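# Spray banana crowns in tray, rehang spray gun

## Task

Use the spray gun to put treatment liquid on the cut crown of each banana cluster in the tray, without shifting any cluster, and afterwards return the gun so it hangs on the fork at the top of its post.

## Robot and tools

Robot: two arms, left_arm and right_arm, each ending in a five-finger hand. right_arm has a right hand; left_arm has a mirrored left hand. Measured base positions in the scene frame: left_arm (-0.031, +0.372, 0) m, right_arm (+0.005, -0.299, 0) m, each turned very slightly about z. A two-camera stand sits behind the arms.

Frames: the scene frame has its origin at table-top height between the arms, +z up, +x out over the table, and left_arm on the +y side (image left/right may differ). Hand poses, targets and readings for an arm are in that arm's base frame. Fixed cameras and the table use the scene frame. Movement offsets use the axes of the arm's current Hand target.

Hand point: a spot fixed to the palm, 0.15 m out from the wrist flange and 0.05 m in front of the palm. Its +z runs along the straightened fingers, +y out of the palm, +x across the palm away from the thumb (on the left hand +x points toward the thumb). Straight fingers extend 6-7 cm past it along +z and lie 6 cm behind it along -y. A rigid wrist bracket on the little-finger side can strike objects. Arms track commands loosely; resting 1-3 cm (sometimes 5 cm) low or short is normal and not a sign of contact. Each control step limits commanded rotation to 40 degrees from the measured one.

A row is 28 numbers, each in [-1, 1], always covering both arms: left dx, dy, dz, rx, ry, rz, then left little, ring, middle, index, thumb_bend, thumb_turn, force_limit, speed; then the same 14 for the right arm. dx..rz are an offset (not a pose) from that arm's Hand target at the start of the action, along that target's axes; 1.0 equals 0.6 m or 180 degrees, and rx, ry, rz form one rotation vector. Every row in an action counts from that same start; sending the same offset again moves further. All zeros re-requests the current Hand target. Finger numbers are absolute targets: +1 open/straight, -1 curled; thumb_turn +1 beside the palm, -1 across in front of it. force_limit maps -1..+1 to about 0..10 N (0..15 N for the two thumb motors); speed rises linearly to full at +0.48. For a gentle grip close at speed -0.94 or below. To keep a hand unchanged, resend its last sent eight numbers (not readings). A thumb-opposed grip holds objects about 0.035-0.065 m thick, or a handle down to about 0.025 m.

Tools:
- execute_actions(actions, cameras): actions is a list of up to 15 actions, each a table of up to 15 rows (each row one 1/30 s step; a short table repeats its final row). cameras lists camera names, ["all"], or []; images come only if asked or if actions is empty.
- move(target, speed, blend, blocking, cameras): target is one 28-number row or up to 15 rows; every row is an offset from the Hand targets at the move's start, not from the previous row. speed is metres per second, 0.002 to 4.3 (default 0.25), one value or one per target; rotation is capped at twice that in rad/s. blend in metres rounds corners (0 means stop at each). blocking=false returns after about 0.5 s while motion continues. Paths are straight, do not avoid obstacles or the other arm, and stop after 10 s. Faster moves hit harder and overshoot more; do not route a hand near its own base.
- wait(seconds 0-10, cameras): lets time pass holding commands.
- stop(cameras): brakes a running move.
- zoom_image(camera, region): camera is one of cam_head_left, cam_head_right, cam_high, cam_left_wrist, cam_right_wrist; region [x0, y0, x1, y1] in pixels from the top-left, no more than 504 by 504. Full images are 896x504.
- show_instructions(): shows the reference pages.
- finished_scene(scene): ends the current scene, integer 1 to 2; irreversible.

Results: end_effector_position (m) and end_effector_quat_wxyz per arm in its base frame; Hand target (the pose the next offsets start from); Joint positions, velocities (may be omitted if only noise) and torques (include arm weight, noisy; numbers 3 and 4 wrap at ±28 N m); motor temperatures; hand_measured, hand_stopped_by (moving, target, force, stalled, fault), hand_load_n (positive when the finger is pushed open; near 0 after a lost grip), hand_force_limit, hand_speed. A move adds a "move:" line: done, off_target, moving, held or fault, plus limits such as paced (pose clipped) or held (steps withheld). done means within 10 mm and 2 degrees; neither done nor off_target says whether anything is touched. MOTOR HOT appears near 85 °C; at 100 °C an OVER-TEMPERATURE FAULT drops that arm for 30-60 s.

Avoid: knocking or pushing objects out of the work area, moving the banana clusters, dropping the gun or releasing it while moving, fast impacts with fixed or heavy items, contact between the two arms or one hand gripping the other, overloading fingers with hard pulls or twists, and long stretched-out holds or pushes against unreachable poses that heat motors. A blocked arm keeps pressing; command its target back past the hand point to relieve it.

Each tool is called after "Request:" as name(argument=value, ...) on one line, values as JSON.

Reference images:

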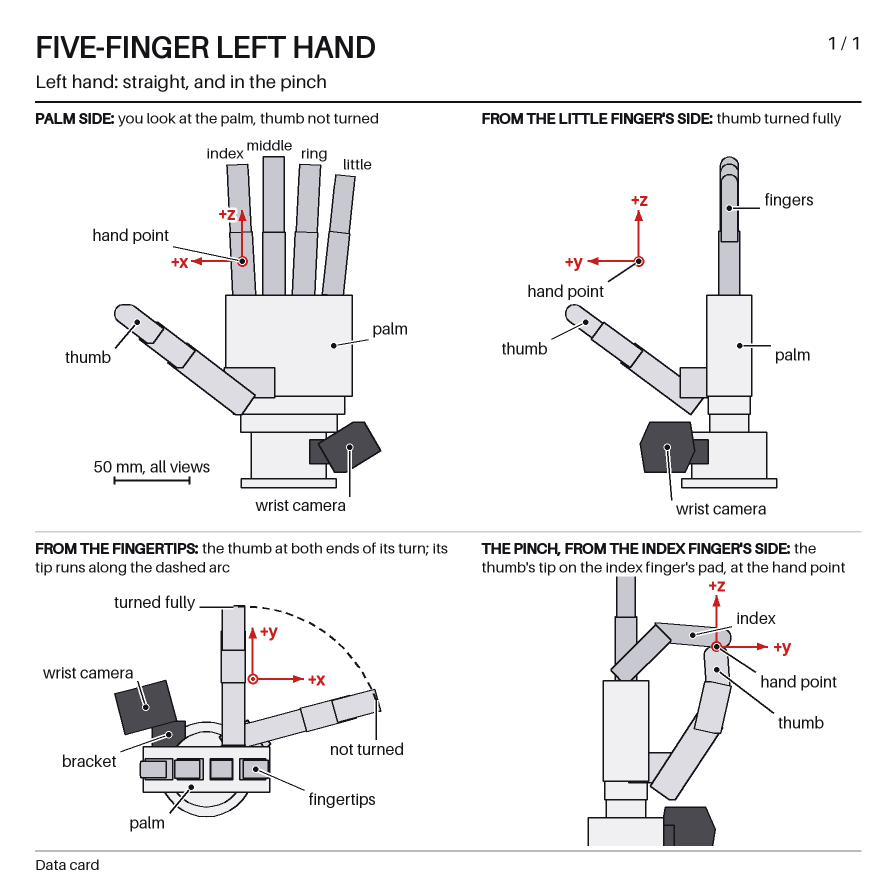

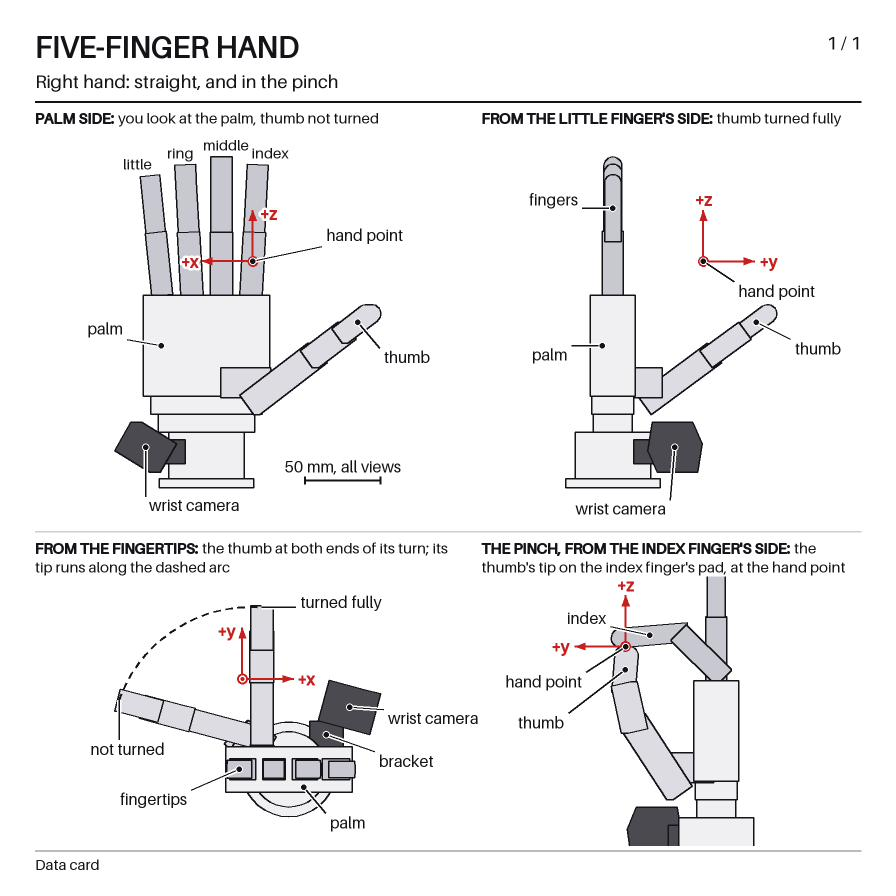

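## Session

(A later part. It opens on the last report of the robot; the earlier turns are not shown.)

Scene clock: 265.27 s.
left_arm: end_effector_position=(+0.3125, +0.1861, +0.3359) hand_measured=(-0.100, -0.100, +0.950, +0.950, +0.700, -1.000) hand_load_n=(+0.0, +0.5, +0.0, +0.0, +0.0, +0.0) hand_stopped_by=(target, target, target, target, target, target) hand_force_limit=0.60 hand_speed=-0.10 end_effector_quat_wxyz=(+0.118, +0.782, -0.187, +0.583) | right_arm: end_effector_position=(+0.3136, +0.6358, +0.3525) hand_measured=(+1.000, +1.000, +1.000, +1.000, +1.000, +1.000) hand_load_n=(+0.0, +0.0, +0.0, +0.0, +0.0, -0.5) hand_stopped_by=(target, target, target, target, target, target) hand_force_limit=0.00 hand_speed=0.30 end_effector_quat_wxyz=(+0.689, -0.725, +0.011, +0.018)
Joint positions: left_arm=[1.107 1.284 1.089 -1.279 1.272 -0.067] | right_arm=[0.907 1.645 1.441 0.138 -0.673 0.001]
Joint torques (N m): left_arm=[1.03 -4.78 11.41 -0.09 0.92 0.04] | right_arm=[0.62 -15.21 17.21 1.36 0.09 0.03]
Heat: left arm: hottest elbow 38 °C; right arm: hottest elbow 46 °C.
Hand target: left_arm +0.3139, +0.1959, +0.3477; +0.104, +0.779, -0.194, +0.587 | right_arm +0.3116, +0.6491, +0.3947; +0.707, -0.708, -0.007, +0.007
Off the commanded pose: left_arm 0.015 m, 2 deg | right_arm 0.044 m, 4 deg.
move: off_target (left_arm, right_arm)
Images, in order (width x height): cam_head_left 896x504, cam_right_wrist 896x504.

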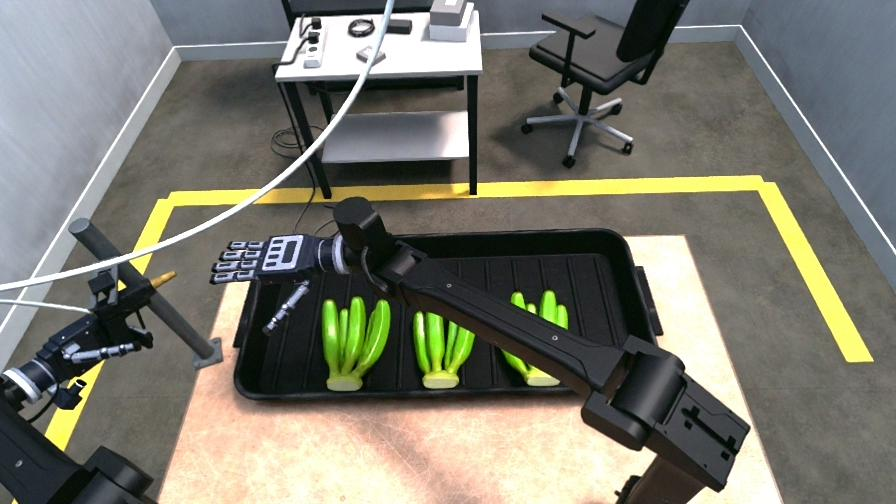

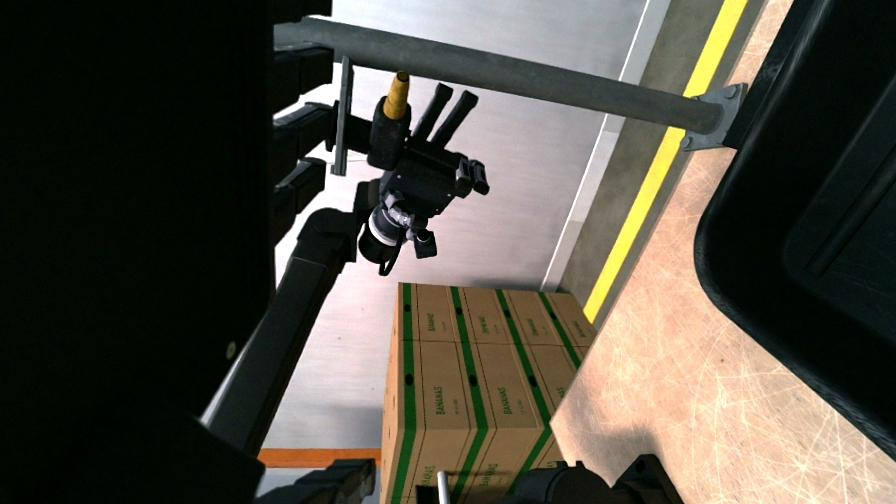

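Request:
move(target=[-0.0120,0.0008,0.0034,0,0,0,-0.1,-0.1,0.95,0.95,0.7,-1,0.6,-0.1,0,0,0,0,0,0,1,1,1,1,1,1,0,0.3], speed=0.05, cameras=[])

Request:
execute_actions(actions=[[[0,0,0,0,0,0,-0.1,-0.1,0.95,0.95,-0.65,-1,0.6,-0.5,0,0,0,0,0,0,1,1,1,1,1,1,0,0.3]],[[0,0,0,0,0,0,-0.1,-0.1,0.95,0.95,-0.65,-1,0.6,-0.5,0,0,0,0,0,0,1,1,1,1,1,1,0,0.3]]], cameras=["cam_right_wrist","cam_head_left"])

Request:
zoom_image(camera="cam_right_wrist", region=[360, 80, 520, 240])

Request:
zoom_image(camera="cam_head_left", region=[70, 260, 170, 360])

Scene clock: 266.43 s.
left_arm: end_effector_position=(+0.3124, +0.1860, +0.3356) hand_measured=(-0.100, -0.100, +0.950, +0.950, +0.700, -1.000) hand_load_n=(+0.0, +0.0, +0.0, +0.0, +0.0, +0.0) hand_stopped_by=(target, target, target, target, target, target) hand_force_limit=0.60 hand_speed=-0.10 end_effector_quat_wxyz=(+0.117, +0.782, -0.188, +0.583) | right_arm: end_effector_position=(+0.3136, +0.6358, +0.3525) hand_measured=(+1.000, +1.000, +1.000, +1.000, +1.000, +1.000) hand_load_n=(-0.5, -0.5, +0.0, -0.5, +0.0, +0.0) hand_stopped_by=(target, target, target, target, target, target) hand_force_limit=0.00 hand_speed=0.30 end_effector_quat_wxyz=(+0.689, -0.725, +0.011, +0.018)
Joint positions: left_arm=[1.107 1.284 1.089 -1.279 1.272 -0.063] | right_arm=[0.907 1.645 1.441 0.138 -0.673 0.001]
Joint torques (N m): left_arm=[1.08 -4.42 10.29 0.44 0.9 0.04] | right_arm=[0.62 -15.21 17.21 1.36 0.1 0.03]
Heat: left arm: hottest elbow 38 °C; right arm: hottest elbow 47 °C.
Hand target: left_arm +0.3139, +0.1959, +0.3401; +0.104, +0.779, -0.195, +0.587 | right_arm +0.3116, +0.6491, +0.3947; +0.707, -0.708, -0.007, +0.007
Off the commanded pose: left_arm 0.011 m, 2 deg | right_arm 0.044 m, 4 deg.
move: off_target (left_arm, right_arm)
No camera images: "cameras" was empty.

Scene clock: 268.17 s.
left_arm: end_effector_position=(+0.3119, +0.1856, +0.3350) hand_measured=(-0.100, -0.100, +0.950, +0.950, -0.260, -1.000) hand_load_n=(+0.0, +3.0, +0.0, +0.5, +10.0, +2.0) hand_stopped_by=(target, target, target, target, force, target) hand_force_limit=0.60 hand_speed=-0.50 end_effector_quat_wxyz=(+0.111, +0.779, -0.196, +0.585) | right_arm: end_effector_position=(+0.3136, +0.6358, +0.3525) hand_measured=(+1.000, +1.000, +1.000, +1.000, +1.000, +1.000) hand_load_n=(+0.0, +0.0, -0.5, +0.0, +0.0, -0.5) hand_stopped_by=(target, target, target, target, target, target) hand_force_limit=0.00 hand_speed=0.30 end_effector_quat_wxyz=(+0.689, -0.725, +0.011, +0.018)
Joint positions: left_arm=[1.107 1.284 1.089 -1.279 1.275 -0.043] | right_arm=[0.907 1.645 1.441 0.138 -0.673 0.001]
Joint torques (N m): left_arm=[1.03 -4.37 10.29 0.46 0.8 -0.13] | right_arm=[0.62 -15.21 17.22 1.36 0.09 0.03]
Heat: left arm: hottest elbow 38 °C; right arm: hottest elbow 47 °C.
Hand target: left_arm +0.3139, +0.1959, +0.3401; +0.104, +0.779, -0.194, +0.587 | right_arm +0.3116, +0.6491, +0.3947; +0.707, -0.708, -0.007, +0.007
Off the commanded pose: left_arm 0.012 m, 1 deg | right_arm 0.044 m, 4 deg.
Step readings (end_effector_position of left_arm | right_arm):
0: (+0.3124, +0.1860, +0.3356) | (+0.3136, +0.6358, +0.3525)
1: (+0.3124, +0.1860, +0.3356) | (+0.3136, +0.6358, +0.3525)
2: (+0.3124, +0.1860, +0.3356) | (+0.3136, +0.6358, +0.3525)
4: (+0.3124, +0.1860, +0.3356) | (+0.3136, +0.6358, +0.3525)
8: (+0.3124, +0.1860, +0.3357) | (+0.3136, +0.6358, +0.3525)
15: (+0.3124, +0.1860, +0.3357) | (+0.3136, +0.6358, +0.3525)
16: (+0.3124, +0.1860, +0.3356) | (+0.3136, +0.6358, +0.3525)
17: (+0.3124, +0.1860, +0.3356) | (+0.3136, +0.6358, +0.3525)
19: (+0.3124, +0.1860, +0.3356) | (+0.3136, +0.6358, +0.3525)
23: (+0.3124, +0.1860, +0.3356) | (+0.3136, +0.6358, +0.3525)
30: (+0.3124, +0.1860, +0.3356) | (+0.3136, +0.6358, +0.3525)
Images, in order (width x height): cam_head_left 896x504, cam_right_wrist 896x504.

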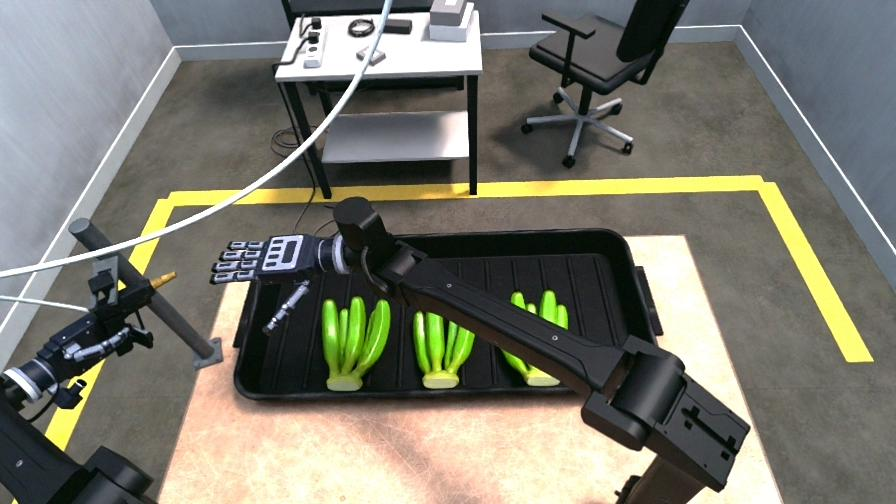

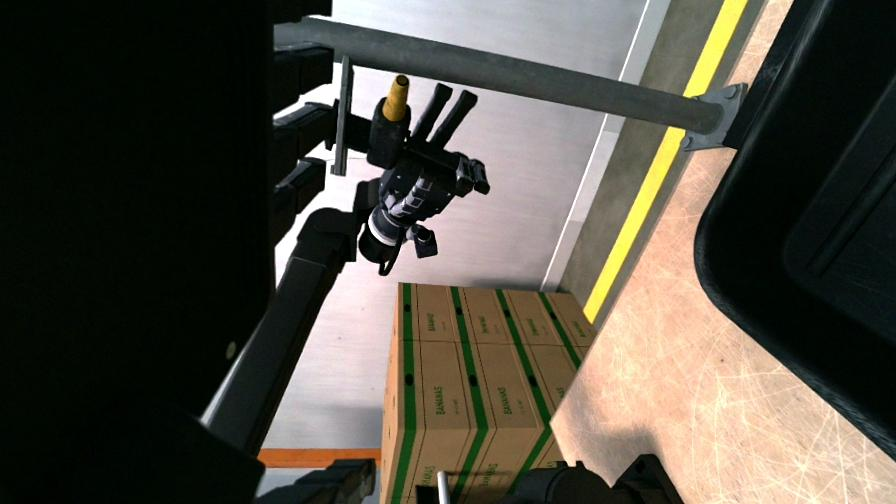

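Scaled by 3.150 from the camera's 896x504 image, which has a finer 1280x720 frame.

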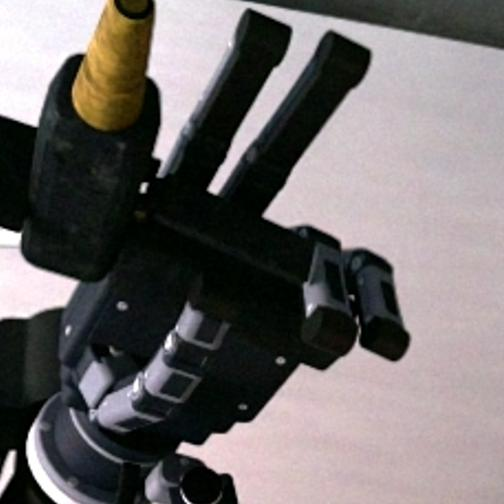

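Scaled by 5.040 from the camera's 896x504 image, which has a finer 1280x720 frame.

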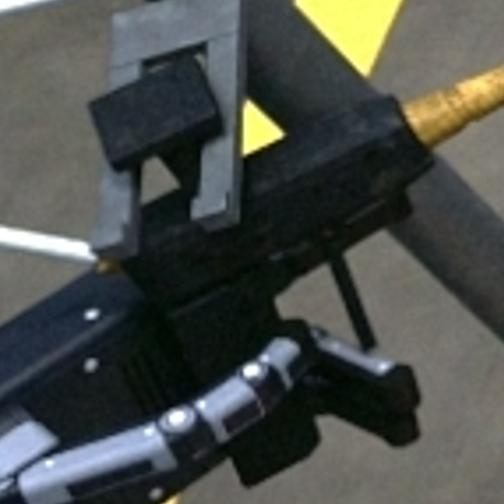

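Request:
execute_actions(actions=[[[0,0,0,0,0,0,-0.97,-0.97,0.95,0.95,-0.65,-1,0.2,-0.5,0,0,0,0,0,0,1,1,1,1,1,1,0,0.3]],[[0,0,0,0,0,0,-0.97,-0.97,0.95,0.95,-0.65,-1,0.2,-0.5,0,0,0,0,0,0,1,1,1,1,1,1,0,0.3]],[[0,0,0,0,0,0,-0.97,-0.97,0.95,0.95,-0.68,-1,0.7,-0.6,0,0,0,0,0,0,1,1,1,1,1,1,0,0.3]]], cameras=["cam_right_wrist","cam_head_left"])

Request:
zoom_image(camera="cam_right_wrist", region=[360, 80, 520, 240])

Request:
zoom_image(camera="cam_head_left", region=[70, 260, 170, 360])

Scene clock: 270.37 s.
left_arm: end_effector_position=(+0.3118, +0.1854, +0.3360) hand_measured=(-0.506, -0.278, +0.950, +0.950, -0.260, -1.000) hand_load_n=(+9.5, +0.0, +0.0, +0.0, +13.0, +3.0) hand_stopped_by=(force, force, target, target, force, target) hand_force_limit=0.70 hand_speed=-0.60 end_effector_quat_wxyz=(+0.110, +0.777, -0.197, +0.588) | right_arm: end_effector_position=(+0.3136, +0.6358, +0.3525) hand_measured=(+1.000, +1.000, +1.000, +1.000, +1.000, +1.000) hand_load_n=(+0.0, +0.0, +0.0, +0.0, +0.0, -0.5) hand_stopped_by=(target, target, target, target, target, target) hand_force_limit=0.00 hand_speed=0.30 end_effector_quat_wxyz=(+0.689, -0.725, +0.011, +0.018)
Joint positions: left_arm=[1.108 1.284 1.089 -1.279 1.281 -0.038] | right_arm=[0.907 1.645 1.441 0.138 -0.673 0.001]
Joint torques (N m): left_arm=[1.08 -4.42 10.32 0.39 0.57 -0.19] | right_arm=[0.62 -15.21 17.21 1.36 0.1 0.03]
Heat: left arm: hottest elbow 38 °C; right arm: hottest elbow 48 °C.
Hand target: left_arm +0.3138, +0.1960, +0.3402; +0.104, +0.779, -0.194, +0.587 | right_arm +0.3116, +0.6491, +0.3947; +0.707, -0.708, -0.007, +0.007
Off the commanded pose: left_arm 0.012 m, 1 deg | right_arm 0.044 m, 4 deg.
Step readings (end_effector_position of left_arm | right_arm):
0: (+0.3119, +0.1856, +0.3350) | (+0.3136, +0.6358, +0.3525)
1: (+0.3119, +0.1856, +0.3350) | (+0.3136, +0.6358, +0.3525)
2: (+0.3119, +0.1856, +0.3350) | (+0.3136, +0.6358, +0.3525)
4: (+0.3119, +0.1856, +0.3350) | (+0.3136, +0.6358, +0.3525)
8: (+0.3118, +0.1855, +0.3349) | (+0.3136, +0.6358, +0.3525)
15: (+0.3118, +0.1853, +0.3360) | (+0.3136, +0.6358, +0.3525)
16: (+0.3118, +0.1854, +0.3360) | (+0.3136, +0.6358, +0.3525)
17: (+0.3118, +0.1854, +0.3360) | (+0.3136, +0.6358, +0.3525)
19: (+0.3118, +0.1854, +0.3360) | (+0.3136, +0.6358, +0.3525)
23: (+0.3118, +0.1854, +0.3360) | (+0.3136, +0.6358, +0.3525)
30: (+0.3118, +0.1854, +0.3360) | (+0.3136, +0.6358, +0.3525)
31: (+0.3118, +0.1854, +0.3360) | (+0.3136, +0.6358, +0.3525)
32: (+0.3118, +0.1854, +0.3360) | (+0.3136, +0.6358, +0.3525)
34: (+0.3118, +0.1854, +0.3360) | (+0.3136, +0.6358, +0.3525)
38: (+0.3118, +0.1854, +0.3360) | (+0.3136, +0.6358, +0.3525)
45: (+0.3118, +0.1854, +0.3360) | (+0.3136, +0.6358, +0.3525)
Images, in order (width x height): cam_head_left 896x504, cam_right_wrist 896x504.

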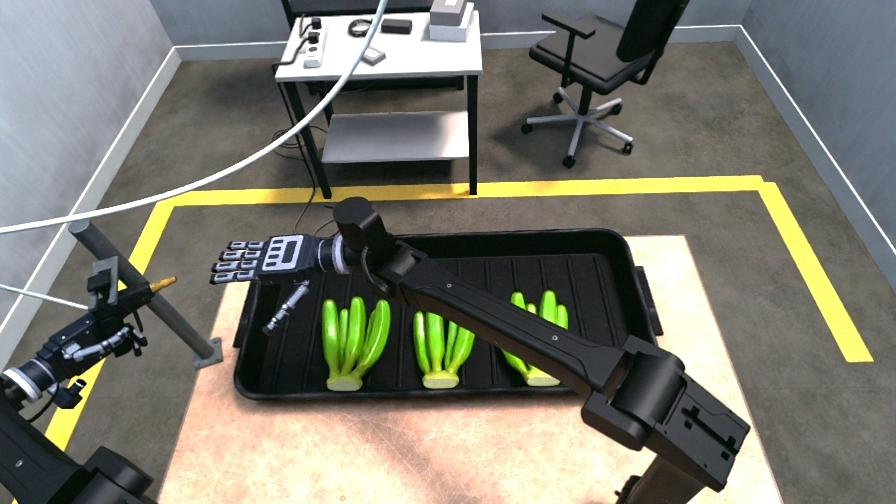

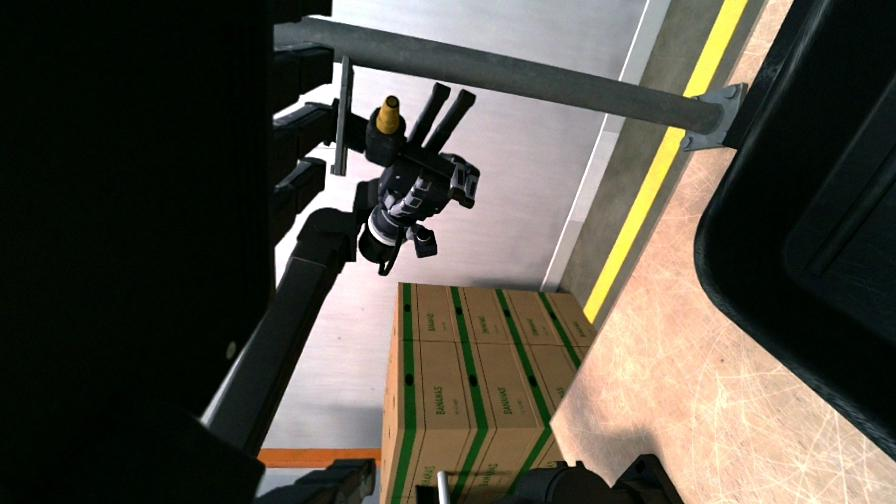

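Scaled by 3.150 from the camera's 896x504 image, which has a finer 1280x720 frame.

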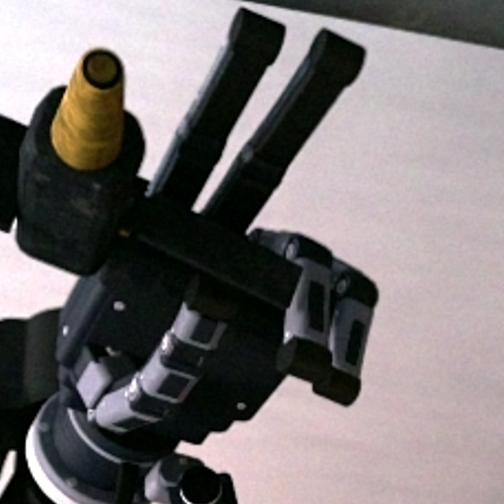

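Scaled by 5.040 from the camera's 896x504 image, which has a finer 1280x720 frame.

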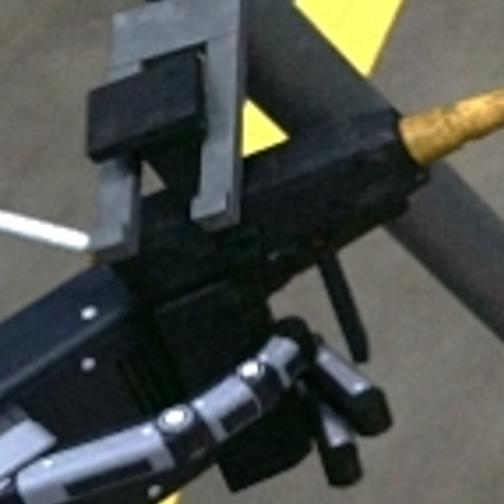

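Request:
execute_actions(actions=[[[0,0,0,0,0,0,-0.97,-0.97,-0.5,-0.5,-0.68,-1,0.2,-0.4,0,0,0,0,0,0,1,1,1,1,1,1,0,0.3]],[[0,0,0,0,0,0,-0.97,-0.97,-0.5,-0.5,-0.68,-1,0.2,-0.4,0,0,0,0,0,0,1,1,1,1,1,1,0,0.3]]], cameras=["cam_right_wrist","cam_head_left"])

Request:
zoom_image(camera="cam_right_wrist", region=[370, 80, 500, 210])

Request:
zoom_image(camera="cam_head_left", region=[70, 260, 170, 360])

Scene clock: 271.87 s.
left_arm: end_effector_position=(+0.3117, +0.1855, +0.3352) hand_measured=(-0.508, -0.278, +0.072, +0.128, -0.258, -1.000) hand_load_n=(+2.0, +0.0, +1.5, +0.0, +11.0, +1.5) hand_stopped_by=(force, force, force, force, force, target) hand_force_limit=0.20 hand_speed=-0.40 end_effector_quat_wxyz=(+0.110, +0.778, -0.198, +0.586) | right_arm: end_effector_position=(+0.3136, +0.6358, +0.3525) hand_measured=(+1.000, +1.000, +1.000, +1.000, +1.000, +1.000) hand_load_n=(+0.0, +0.0, +0.0, +0.0, +0.0, +0.0) hand_stopped_by=(target, target, target, target, target, target) hand_force_limit=0.00 hand_speed=0.30 end_effector_quat_wxyz=(+0.689, -0.725, +0.011, +0.018)
Joint positions: left_arm=[1.108 1.284 1.089 -1.279 1.277 -0.038] | right_arm=[0.907 1.645 1.441 0.138 -0.673 0.001]
Joint torques (N m): left_arm=[1.03 -4.37 10.33 0.39 0.73 -0.19] | right_arm=[0.56 -15.21 17.21 1.35 0.1 0.03]
Heat: left arm: hottest elbow 39 °C; right arm: hottest elbow 48 °C.
Hand target: left_arm +0.3138, +0.1960, +0.3401; +0.104, +0.779, -0.194, +0.587 | right_arm +0.3116, +0.6491, +0.3947; +0.707, -0.708, -0.007, +0.007
Off the commanded pose: left_arm 0.012 m, 1 deg | right_arm 0.044 m, 4 deg.
Step readings (end_effector_position of left_arm | right_arm):
0: (+0.3118, +0.1854, +0.3360) | (+0.3136, +0.6358, +0.3525)
1: (+0.3118, +0.1854, +0.3360) | (+0.3136, +0.6358, +0.3525)
2: (+0.3118, +0.1854, +0.3360) | (+0.3136, +0.6358, +0.3525)
4: (+0.3118, +0.1854, +0.3360) | (+0.3136, +0.6358, +0.3525)
8: (+0.3118, +0.1854, +0.3360) | (+0.3136, +0.6358, +0.3525)
15: (+0.3118, +0.1854, +0.3360) | (+0.3136, +0.6358, +0.3525)
16: (+0.3118, +0.1855, +0.3358) | (+0.3136, +0.6358, +0.3525)
17: (+0.3117, +0.1855, +0.3356) | (+0.3136, +0.6358, +0.3525)
19: (+0.3117, +0.1855, +0.3352) | (+0.3136, +0.6358, +0.3525)
23: (+0.3117, +0.1855, +0.3352) | (+0.3136, +0.6358, +0.3525)
30: (+0.3117, +0.1855, +0.3352) | (+0.3136, +0.6358, +0.3525)
Images, in order (width x height): cam_head_left 896x504, cam_right_wrist 896x504.

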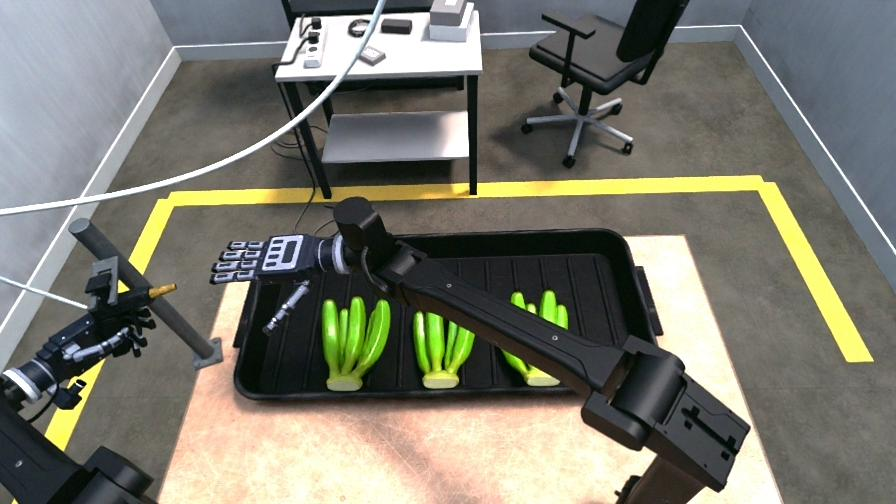

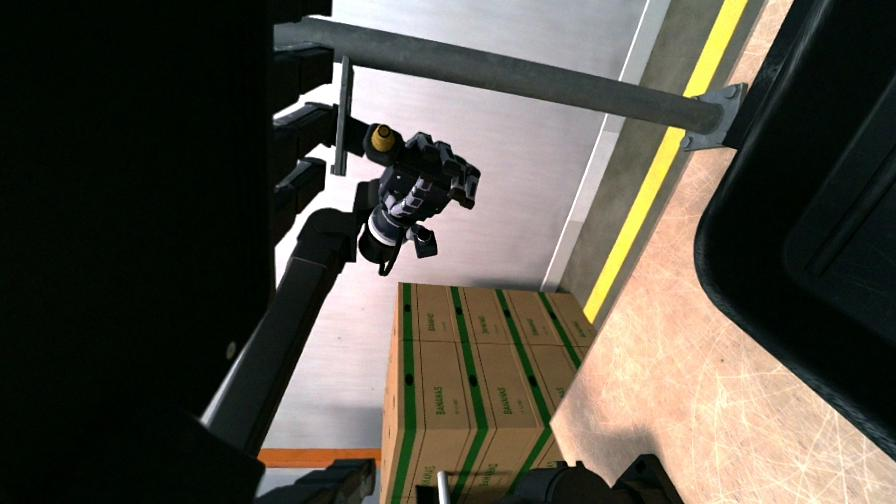

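Scaled by 3.877 from the camera's 896x504 image, which has a finer 1280x720 frame.

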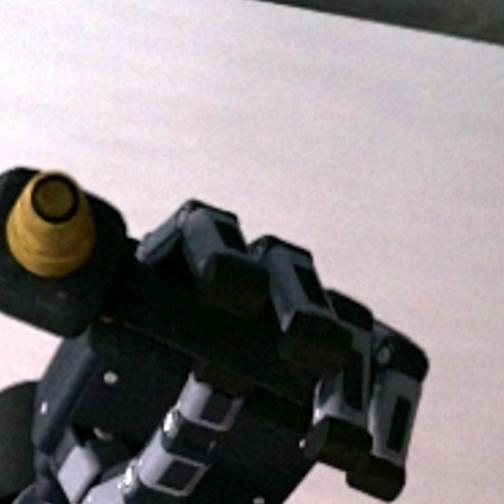

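Scaled by 5.040 from the camera's 896x504 image, which has a finer 1280x720 frame.

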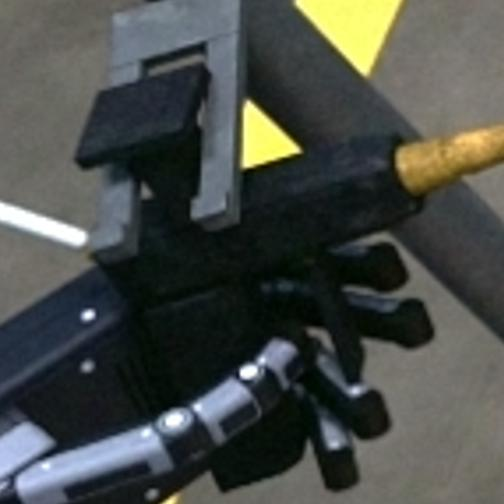

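Request:
execute_actions(actions=[[[0,0,0,0,0,0,0.0,0.0,1,1,0.5,-1,0.2,-0.2,0,0,0,0,0,0,1,1,1,1,1,1,0,0.3]],[[0,0,0,0,0,0,0.0,0.0,1,1,0.5,-1,0.2,-0.2,0,0,0,0,0,0,1,1,1,1,1,1,0,0.3]]], cameras=["cam_right_wrist"])

Request:
zoom_image(camera="cam_right_wrist", region=[360, 80, 520, 240])

Scene clock: 274.90 s.
left_arm: end_effector_position=(+0.3116, +0.1857, +0.3346) hand_measured=(+0.000, +0.000, +1.000, +1.000, +0.500, -1.000) hand_load_n=(+0.0, +0.0, +0.0, +0.0, +0.0, +0.0) hand_stopped_by=(target, target, target, target, target, target) hand_force_limit=0.20 hand_speed=-0.20 end_effector_quat_wxyz=(+0.109, +0.779, -0.198, +0.585) | right_arm: end_effector_position=(+0.3136, +0.6358, +0.3525) hand_measured=(+1.000, +1.000, +1.000, +1.000, +1.000, +1.000) hand_load_n=(+0.0, -0.5, +0.0, +0.0, +0.0, +0.0) hand_stopped_by=(target, target, target, target, target, target) hand_force_limit=0.00 hand_speed=0.30 end_effector_quat_wxyz=(+0.689, -0.725, +0.011, +0.018)
Joint positions: left_arm=[1.108 1.284 1.089 -1.279 1.274 -0.038] | right_arm=[0.907 1.645 1.441 0.138 -0.673 0.001]
Joint torques (N m): left_arm=[0.97 -4.42 10.32 0.39 0.84 -0.18] | right_arm=[0.62 -15.21 17.21 1.35 0.09 0.03]
Heat: left arm: hottest elbow 39 °C; right arm: hottest elbow 49 °C.
Hand target: left_arm +0.3138, +0.1960, +0.3401; +0.104, +0.779, -0.194, +0.587 | right_arm +0.3116, +0.6491, +0.3947; +0.707, -0.708, -0.007, +0.007
Off the commanded pose: left_arm 0.012 m, 1 deg | right_arm 0.044 m, 4 deg.
Step readings (end_effector_position of left_arm | right_arm):
0: (+0.3117, +0.1855, +0.3352) | (+0.3136, +0.6358, +0.3525)
1: (+0.3117, +0.1855, +0.3352) | (+0.3136, +0.6358, +0.3525)
2: (+0.3117, +0.1855, +0.3352) | (+0.3136, +0.6358, +0.3525)
4: (+0.3117, +0.1856, +0.3351) | (+0.3136, +0.6358, +0.3525)
8: (+0.3117, +0.1856, +0.3346) | (+0.3136, +0.6358, +0.3525)
15: (+0.3116, +0.1857, +0.3346) | (+0.3136, +0.6358, +0.3525)
16: (+0.3116, +0.1857, +0.3346) | (+0.3136, +0.6358, +0.3525)
17: (+0.3116, +0.1857, +0.3346) | (+0.3136, +0.6358, +0.3525)
19: (+0.3116, +0.1857, +0.3346) | (+0.3136, +0.6358, +0.3525)
23: (+0.3116, +0.1857, +0.3346) | (+0.3136, +0.6358, +0.3525)
30: (+0.3116, +0.1857, +0.3346) | (+0.3136, +0.6358, +0.3525)
Images, in order (width x height): cam_right_wrist 896x504.

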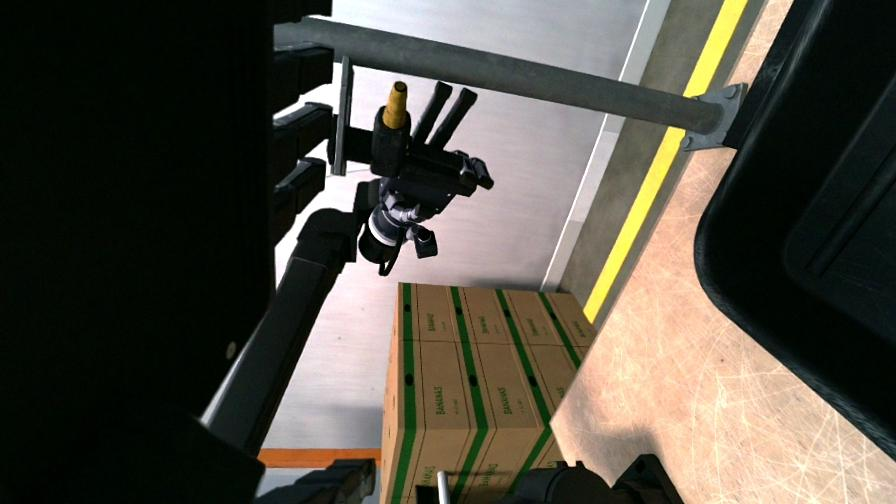

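Scaled by 3.150 from the camera's 896x504 image, which has a finer 1280x720 frame.

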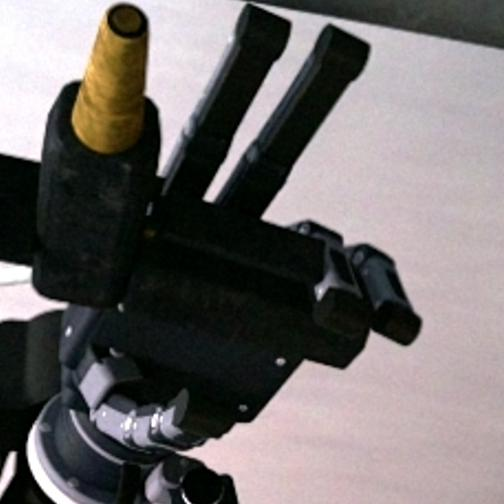

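Request:
move(target=[0,0.03,0,0,0,0,0.0,0.0,1,1,0.5,-1,0.2,-0.2,0,0,0,0,0,0,1,1,1,1,1,1,0,0.3], speed=0.05, cameras=["cam_right_wrist","cam_head_left"])

Request:
zoom_image(camera="cam_right_wrist", region=[360, 80, 520, 240])

Request:
zoom_image(camera="cam_head_left", region=[70, 260, 170, 360])

Scene clock: 276.53 s.
left_arm: end_effector_position=(+0.3086, +0.1805, +0.3356) hand_measured=(+0.000, +0.000, +1.000, +1.000, +0.500, -1.000) hand_load_n=(+0.0, +0.0, +0.0, +0.0, +0.0, -0.5) hand_stopped_by=(target, target, target, target, target, target) hand_force_limit=0.20 hand_speed=-0.20 end_effector_quat_wxyz=(+0.106, +0.779, -0.199, +0.585) | right_arm: end_effector_position=(+0.3136, +0.6358, +0.3525) hand_measured=(+1.000, +1.000, +1.000, +1.000, +1.000, +1.000) hand_load_n=(+0.0, +0.0, -0.5, +0.0, +0.0, +0.0) hand_stopped_by=(target, target, target, target, target, target) hand_force_limit=0.00 hand_speed=0.30 end_effector_quat_wxyz=(+0.689, -0.725, +0.011, +0.018)
Joint positions: left_arm=[1.109 1.264 1.076 -1.279 1.272 -0.039] | right_arm=[0.907 1.645 1.441 0.138 -0.673 0.001]
Joint torques (N m): left_arm=[0.79 -6.12 7.87 0.42 0.91 -0.21] | right_arm=[0.62 -15.27 17.21 1.35 0.1 0.03]
Heat: left arm: hottest elbow 39 °C; right arm: hottest elbow 49 °C.
Hand target: left_arm +0.3062, +0.1798, +0.3389; +0.104, +0.779, -0.194, +0.587 | right_arm +0.3116, +0.6491, +0.3947; +0.707, -0.708, -0.007, +0.007
Off the commanded pose: left_arm 0.004 m, 1 deg | right_arm 0.044 m, 4 deg.
move: off_target (right_arm)
Images, in order (width x height): cam_head_left 896x504, cam_right_wrist 896x504.

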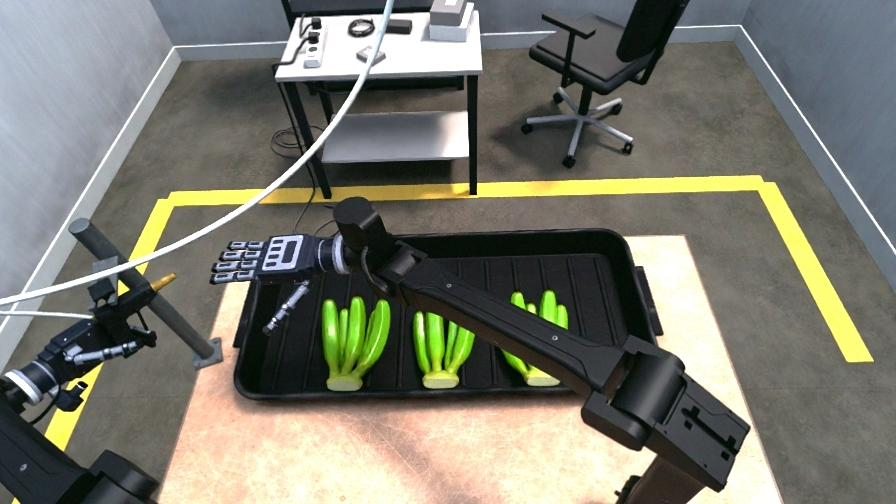

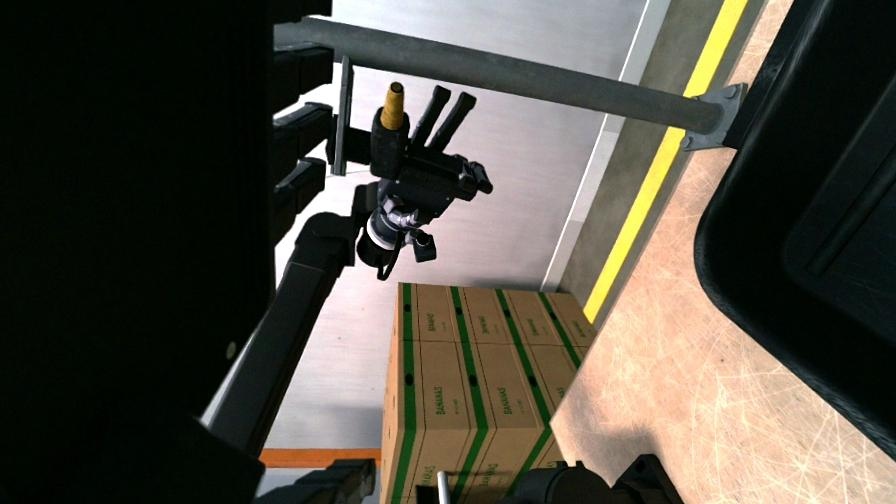

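Scaled by 3.150 from the camera's 896x504 image, which has a finer 1280x720 frame.

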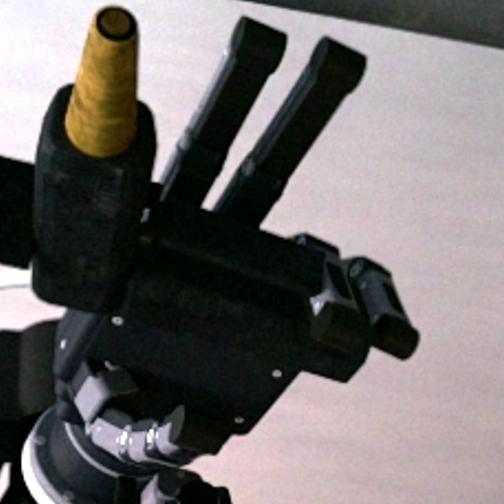

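Scaled by 5.040 from the camera's 896x504 image, which has a finer 1280x720 frame.

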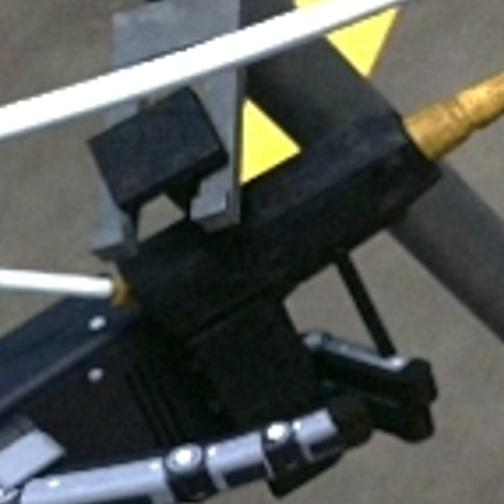

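Request:
execute_actions(actions=[[[0,0,0,0,0,0,0.6,0.6,1,1,0.5,-1,0.6,-0.2,0,0,0,0,0,0,1,1,1,1,1,1,0,0.3]],[[0,0,0,0,0,0,0.6,0.6,1,1,-0.65,-1,0.6,-0.3,0,0,0,0,0,0,1,1,1,1,1,1,0,0.3]],[[0,0,0,0,0,0,0.6,0.6,1,1,-0.65,-1,0.6,-0.3,0,0,0,0,0,0,1,1,1,1,1,1,0,0.3]]], cameras=["cam_right_wrist","cam_head_left","cam_high"])

Request:
zoom_image(camera="cam_right_wrist", region=[360, 80, 520, 240])

Request:
zoom_image(camera="cam_head_left", region=[70, 260, 170, 360])

Request:
zoom_image(camera="cam_high", region=[740, 90, 840, 200])

Scene clock: 278.67 s.
left_arm: end_effector_position=(+0.3071, +0.1778, +0.3361) hand_measured=(+0.600, +0.600, +1.000, +1.000, -0.314, -1.000) hand_load_n=(+0.5, +0.0, +0.0, +0.0, +11.0, +1.5) hand_stopped_by=(target, target, target, target, force, target) hand_force_limit=0.60 hand_speed=-0.30 end_effector_quat_wxyz=(+0.101, +0.778, -0.204, +0.586) | right_arm: end_effector_position=(+0.3136, +0.6358, +0.3525) hand_measured=(+1.000, +1.000, +1.000, +1.000, +1.000, +1.000) hand_load_n=(-0.5, +0.0, +0.0, +0.0, +0.0, +0.0) hand_stopped_by=(target, target, target, target, target, target) hand_force_limit=0.00 hand_speed=0.30 end_effector_quat_wxyz=(+0.689, -0.725, +0.011, +0.018)
Joint positions: left_arm=[1.109 1.254 1.071 -1.279 1.271 -0.029] | right_arm=[0.907 1.645 1.441 0.138 -0.673 0.001]
Joint torques (N m): left_arm=[0.79 -5.3 8.21 0.38 0.94 -0.28] | right_arm=[0.62 -15.27 17.21 1.35 0.09 0.03]
Heat: left arm: hottest elbow 39 °C; right arm: hottest elbow 49 °C.
Hand target: left_arm +0.3062, +0.1797, +0.3388; +0.104, +0.779, -0.194, +0.587 | right_arm +0.3116, +0.6491, +0.3947; +0.707, -0.708, -0.007, +0.007
Off the commanded pose: left_arm 0.003 m, 1 deg | right_arm 0.044 m, 4 deg.
Step readings (end_effector_position of left_arm | right_arm):
0: (+0.3086, +0.1805, +0.3356) | (+0.3136, +0.6358, +0.3525)
1: (+0.3086, +0.1805, +0.3356) | (+0.3136, +0.6358, +0.3525)
2: (+0.3086, +0.1805, +0.3356) | (+0.3136, +0.6358, +0.3525)
4: (+0.3086, +0.1805, +0.3356) | (+0.3136, +0.6358, +0.3525)
8: (+0.3085, +0.1803, +0.3360) | (+0.3136, +0.6358, +0.3525)
15: (+0.3084, +0.1800, +0.3364) | (+0.3136, +0.6358, +0.3525)
16: (+0.3084, +0.1800, +0.3364) | (+0.3136, +0.6358, +0.3525)
17: (+0.3084, +0.1800, +0.3364) | (+0.3136, +0.6358, +0.3525)
19: (+0.3084, +0.1800, +0.3364) | (+0.3136, +0.6358, +0.3525)
23: (+0.3084, +0.1800, +0.3364) | (+0.3136, +0.6358, +0.3525)
30: (+0.3084, +0.1800, +0.3364) | (+0.3136, +0.6358, +0.3525)
31: (+0.3084, +0.1800, +0.3364) | (+0.3136, +0.6358, +0.3525)
32: (+0.3084, +0.1800, +0.3364) | (+0.3136, +0.6358, +0.3525)
34: (+0.3084, +0.1800, +0.3364) | (+0.3136, +0.6358, +0.3525)
38: (+0.3084, +0.1800, +0.3364) | (+0.3136, +0.6358, +0.3525)
45: (+0.3072, +0.1779, +0.3361) | (+0.3136, +0.6358, +0.3525)
Images, in order (width x height): cam_head_left 896x504, cam_high 896x504, cam_right_wrist 896x504.

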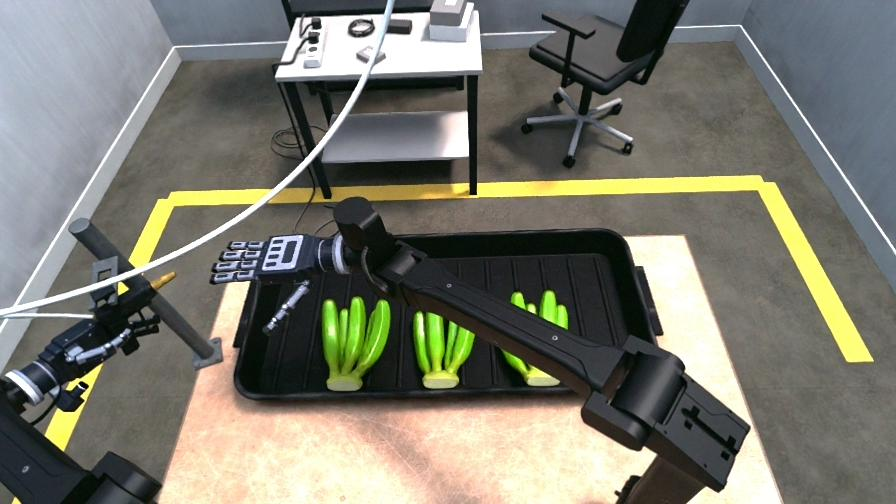

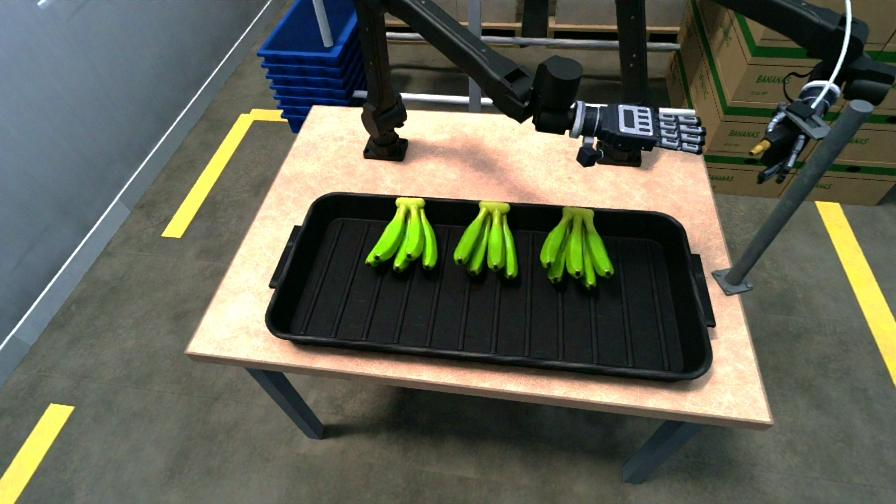

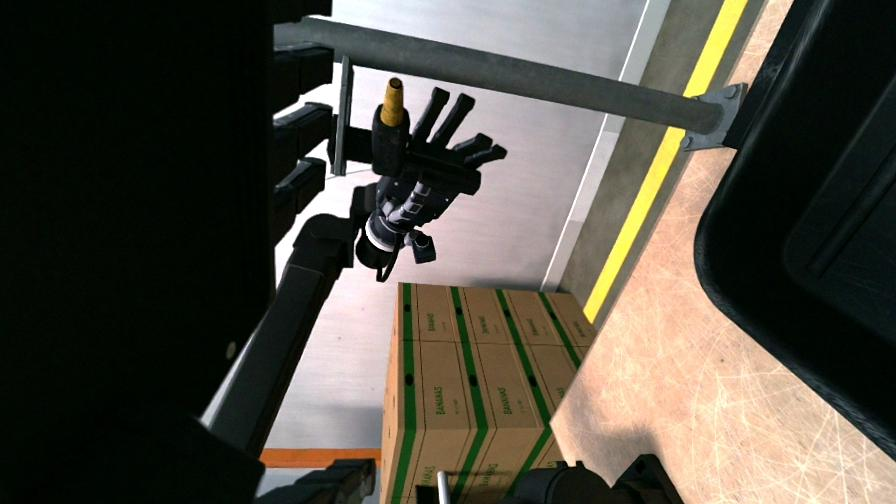

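Scaled by 3.150 from the camera's 896x504 image, which has a finer 1280x720 frame.

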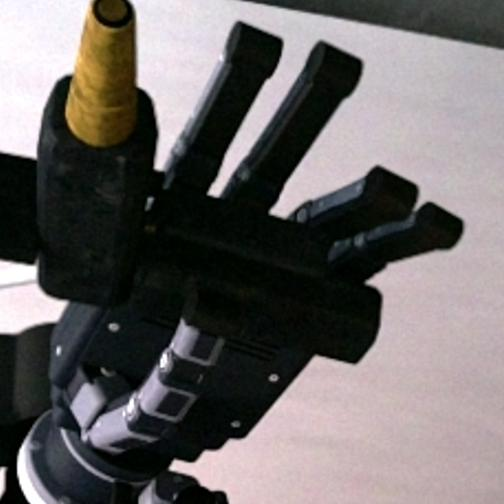

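Scaled by 5.040 from the camera's 896x504 image, which has a finer 1280x720 frame.

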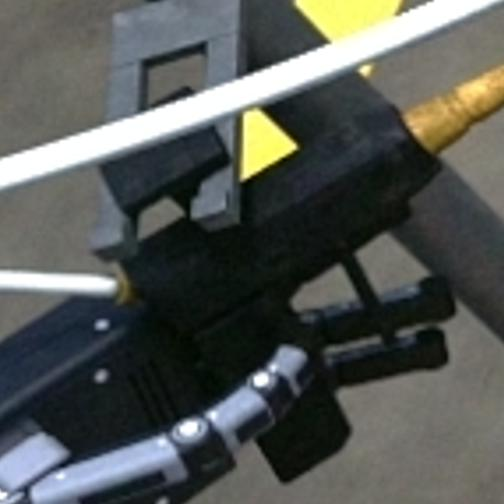

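Scaled by 4.582 from the camera's 896x504 image, which has a finer 1280x720 frame.

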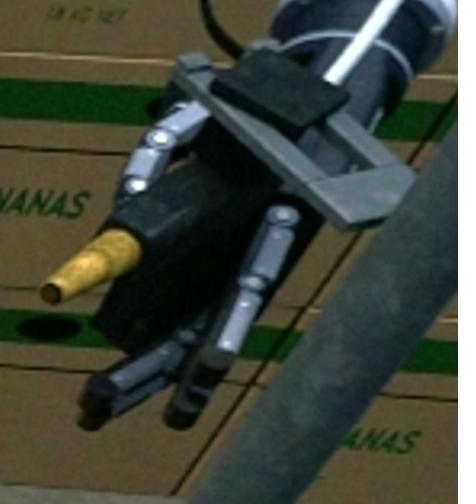

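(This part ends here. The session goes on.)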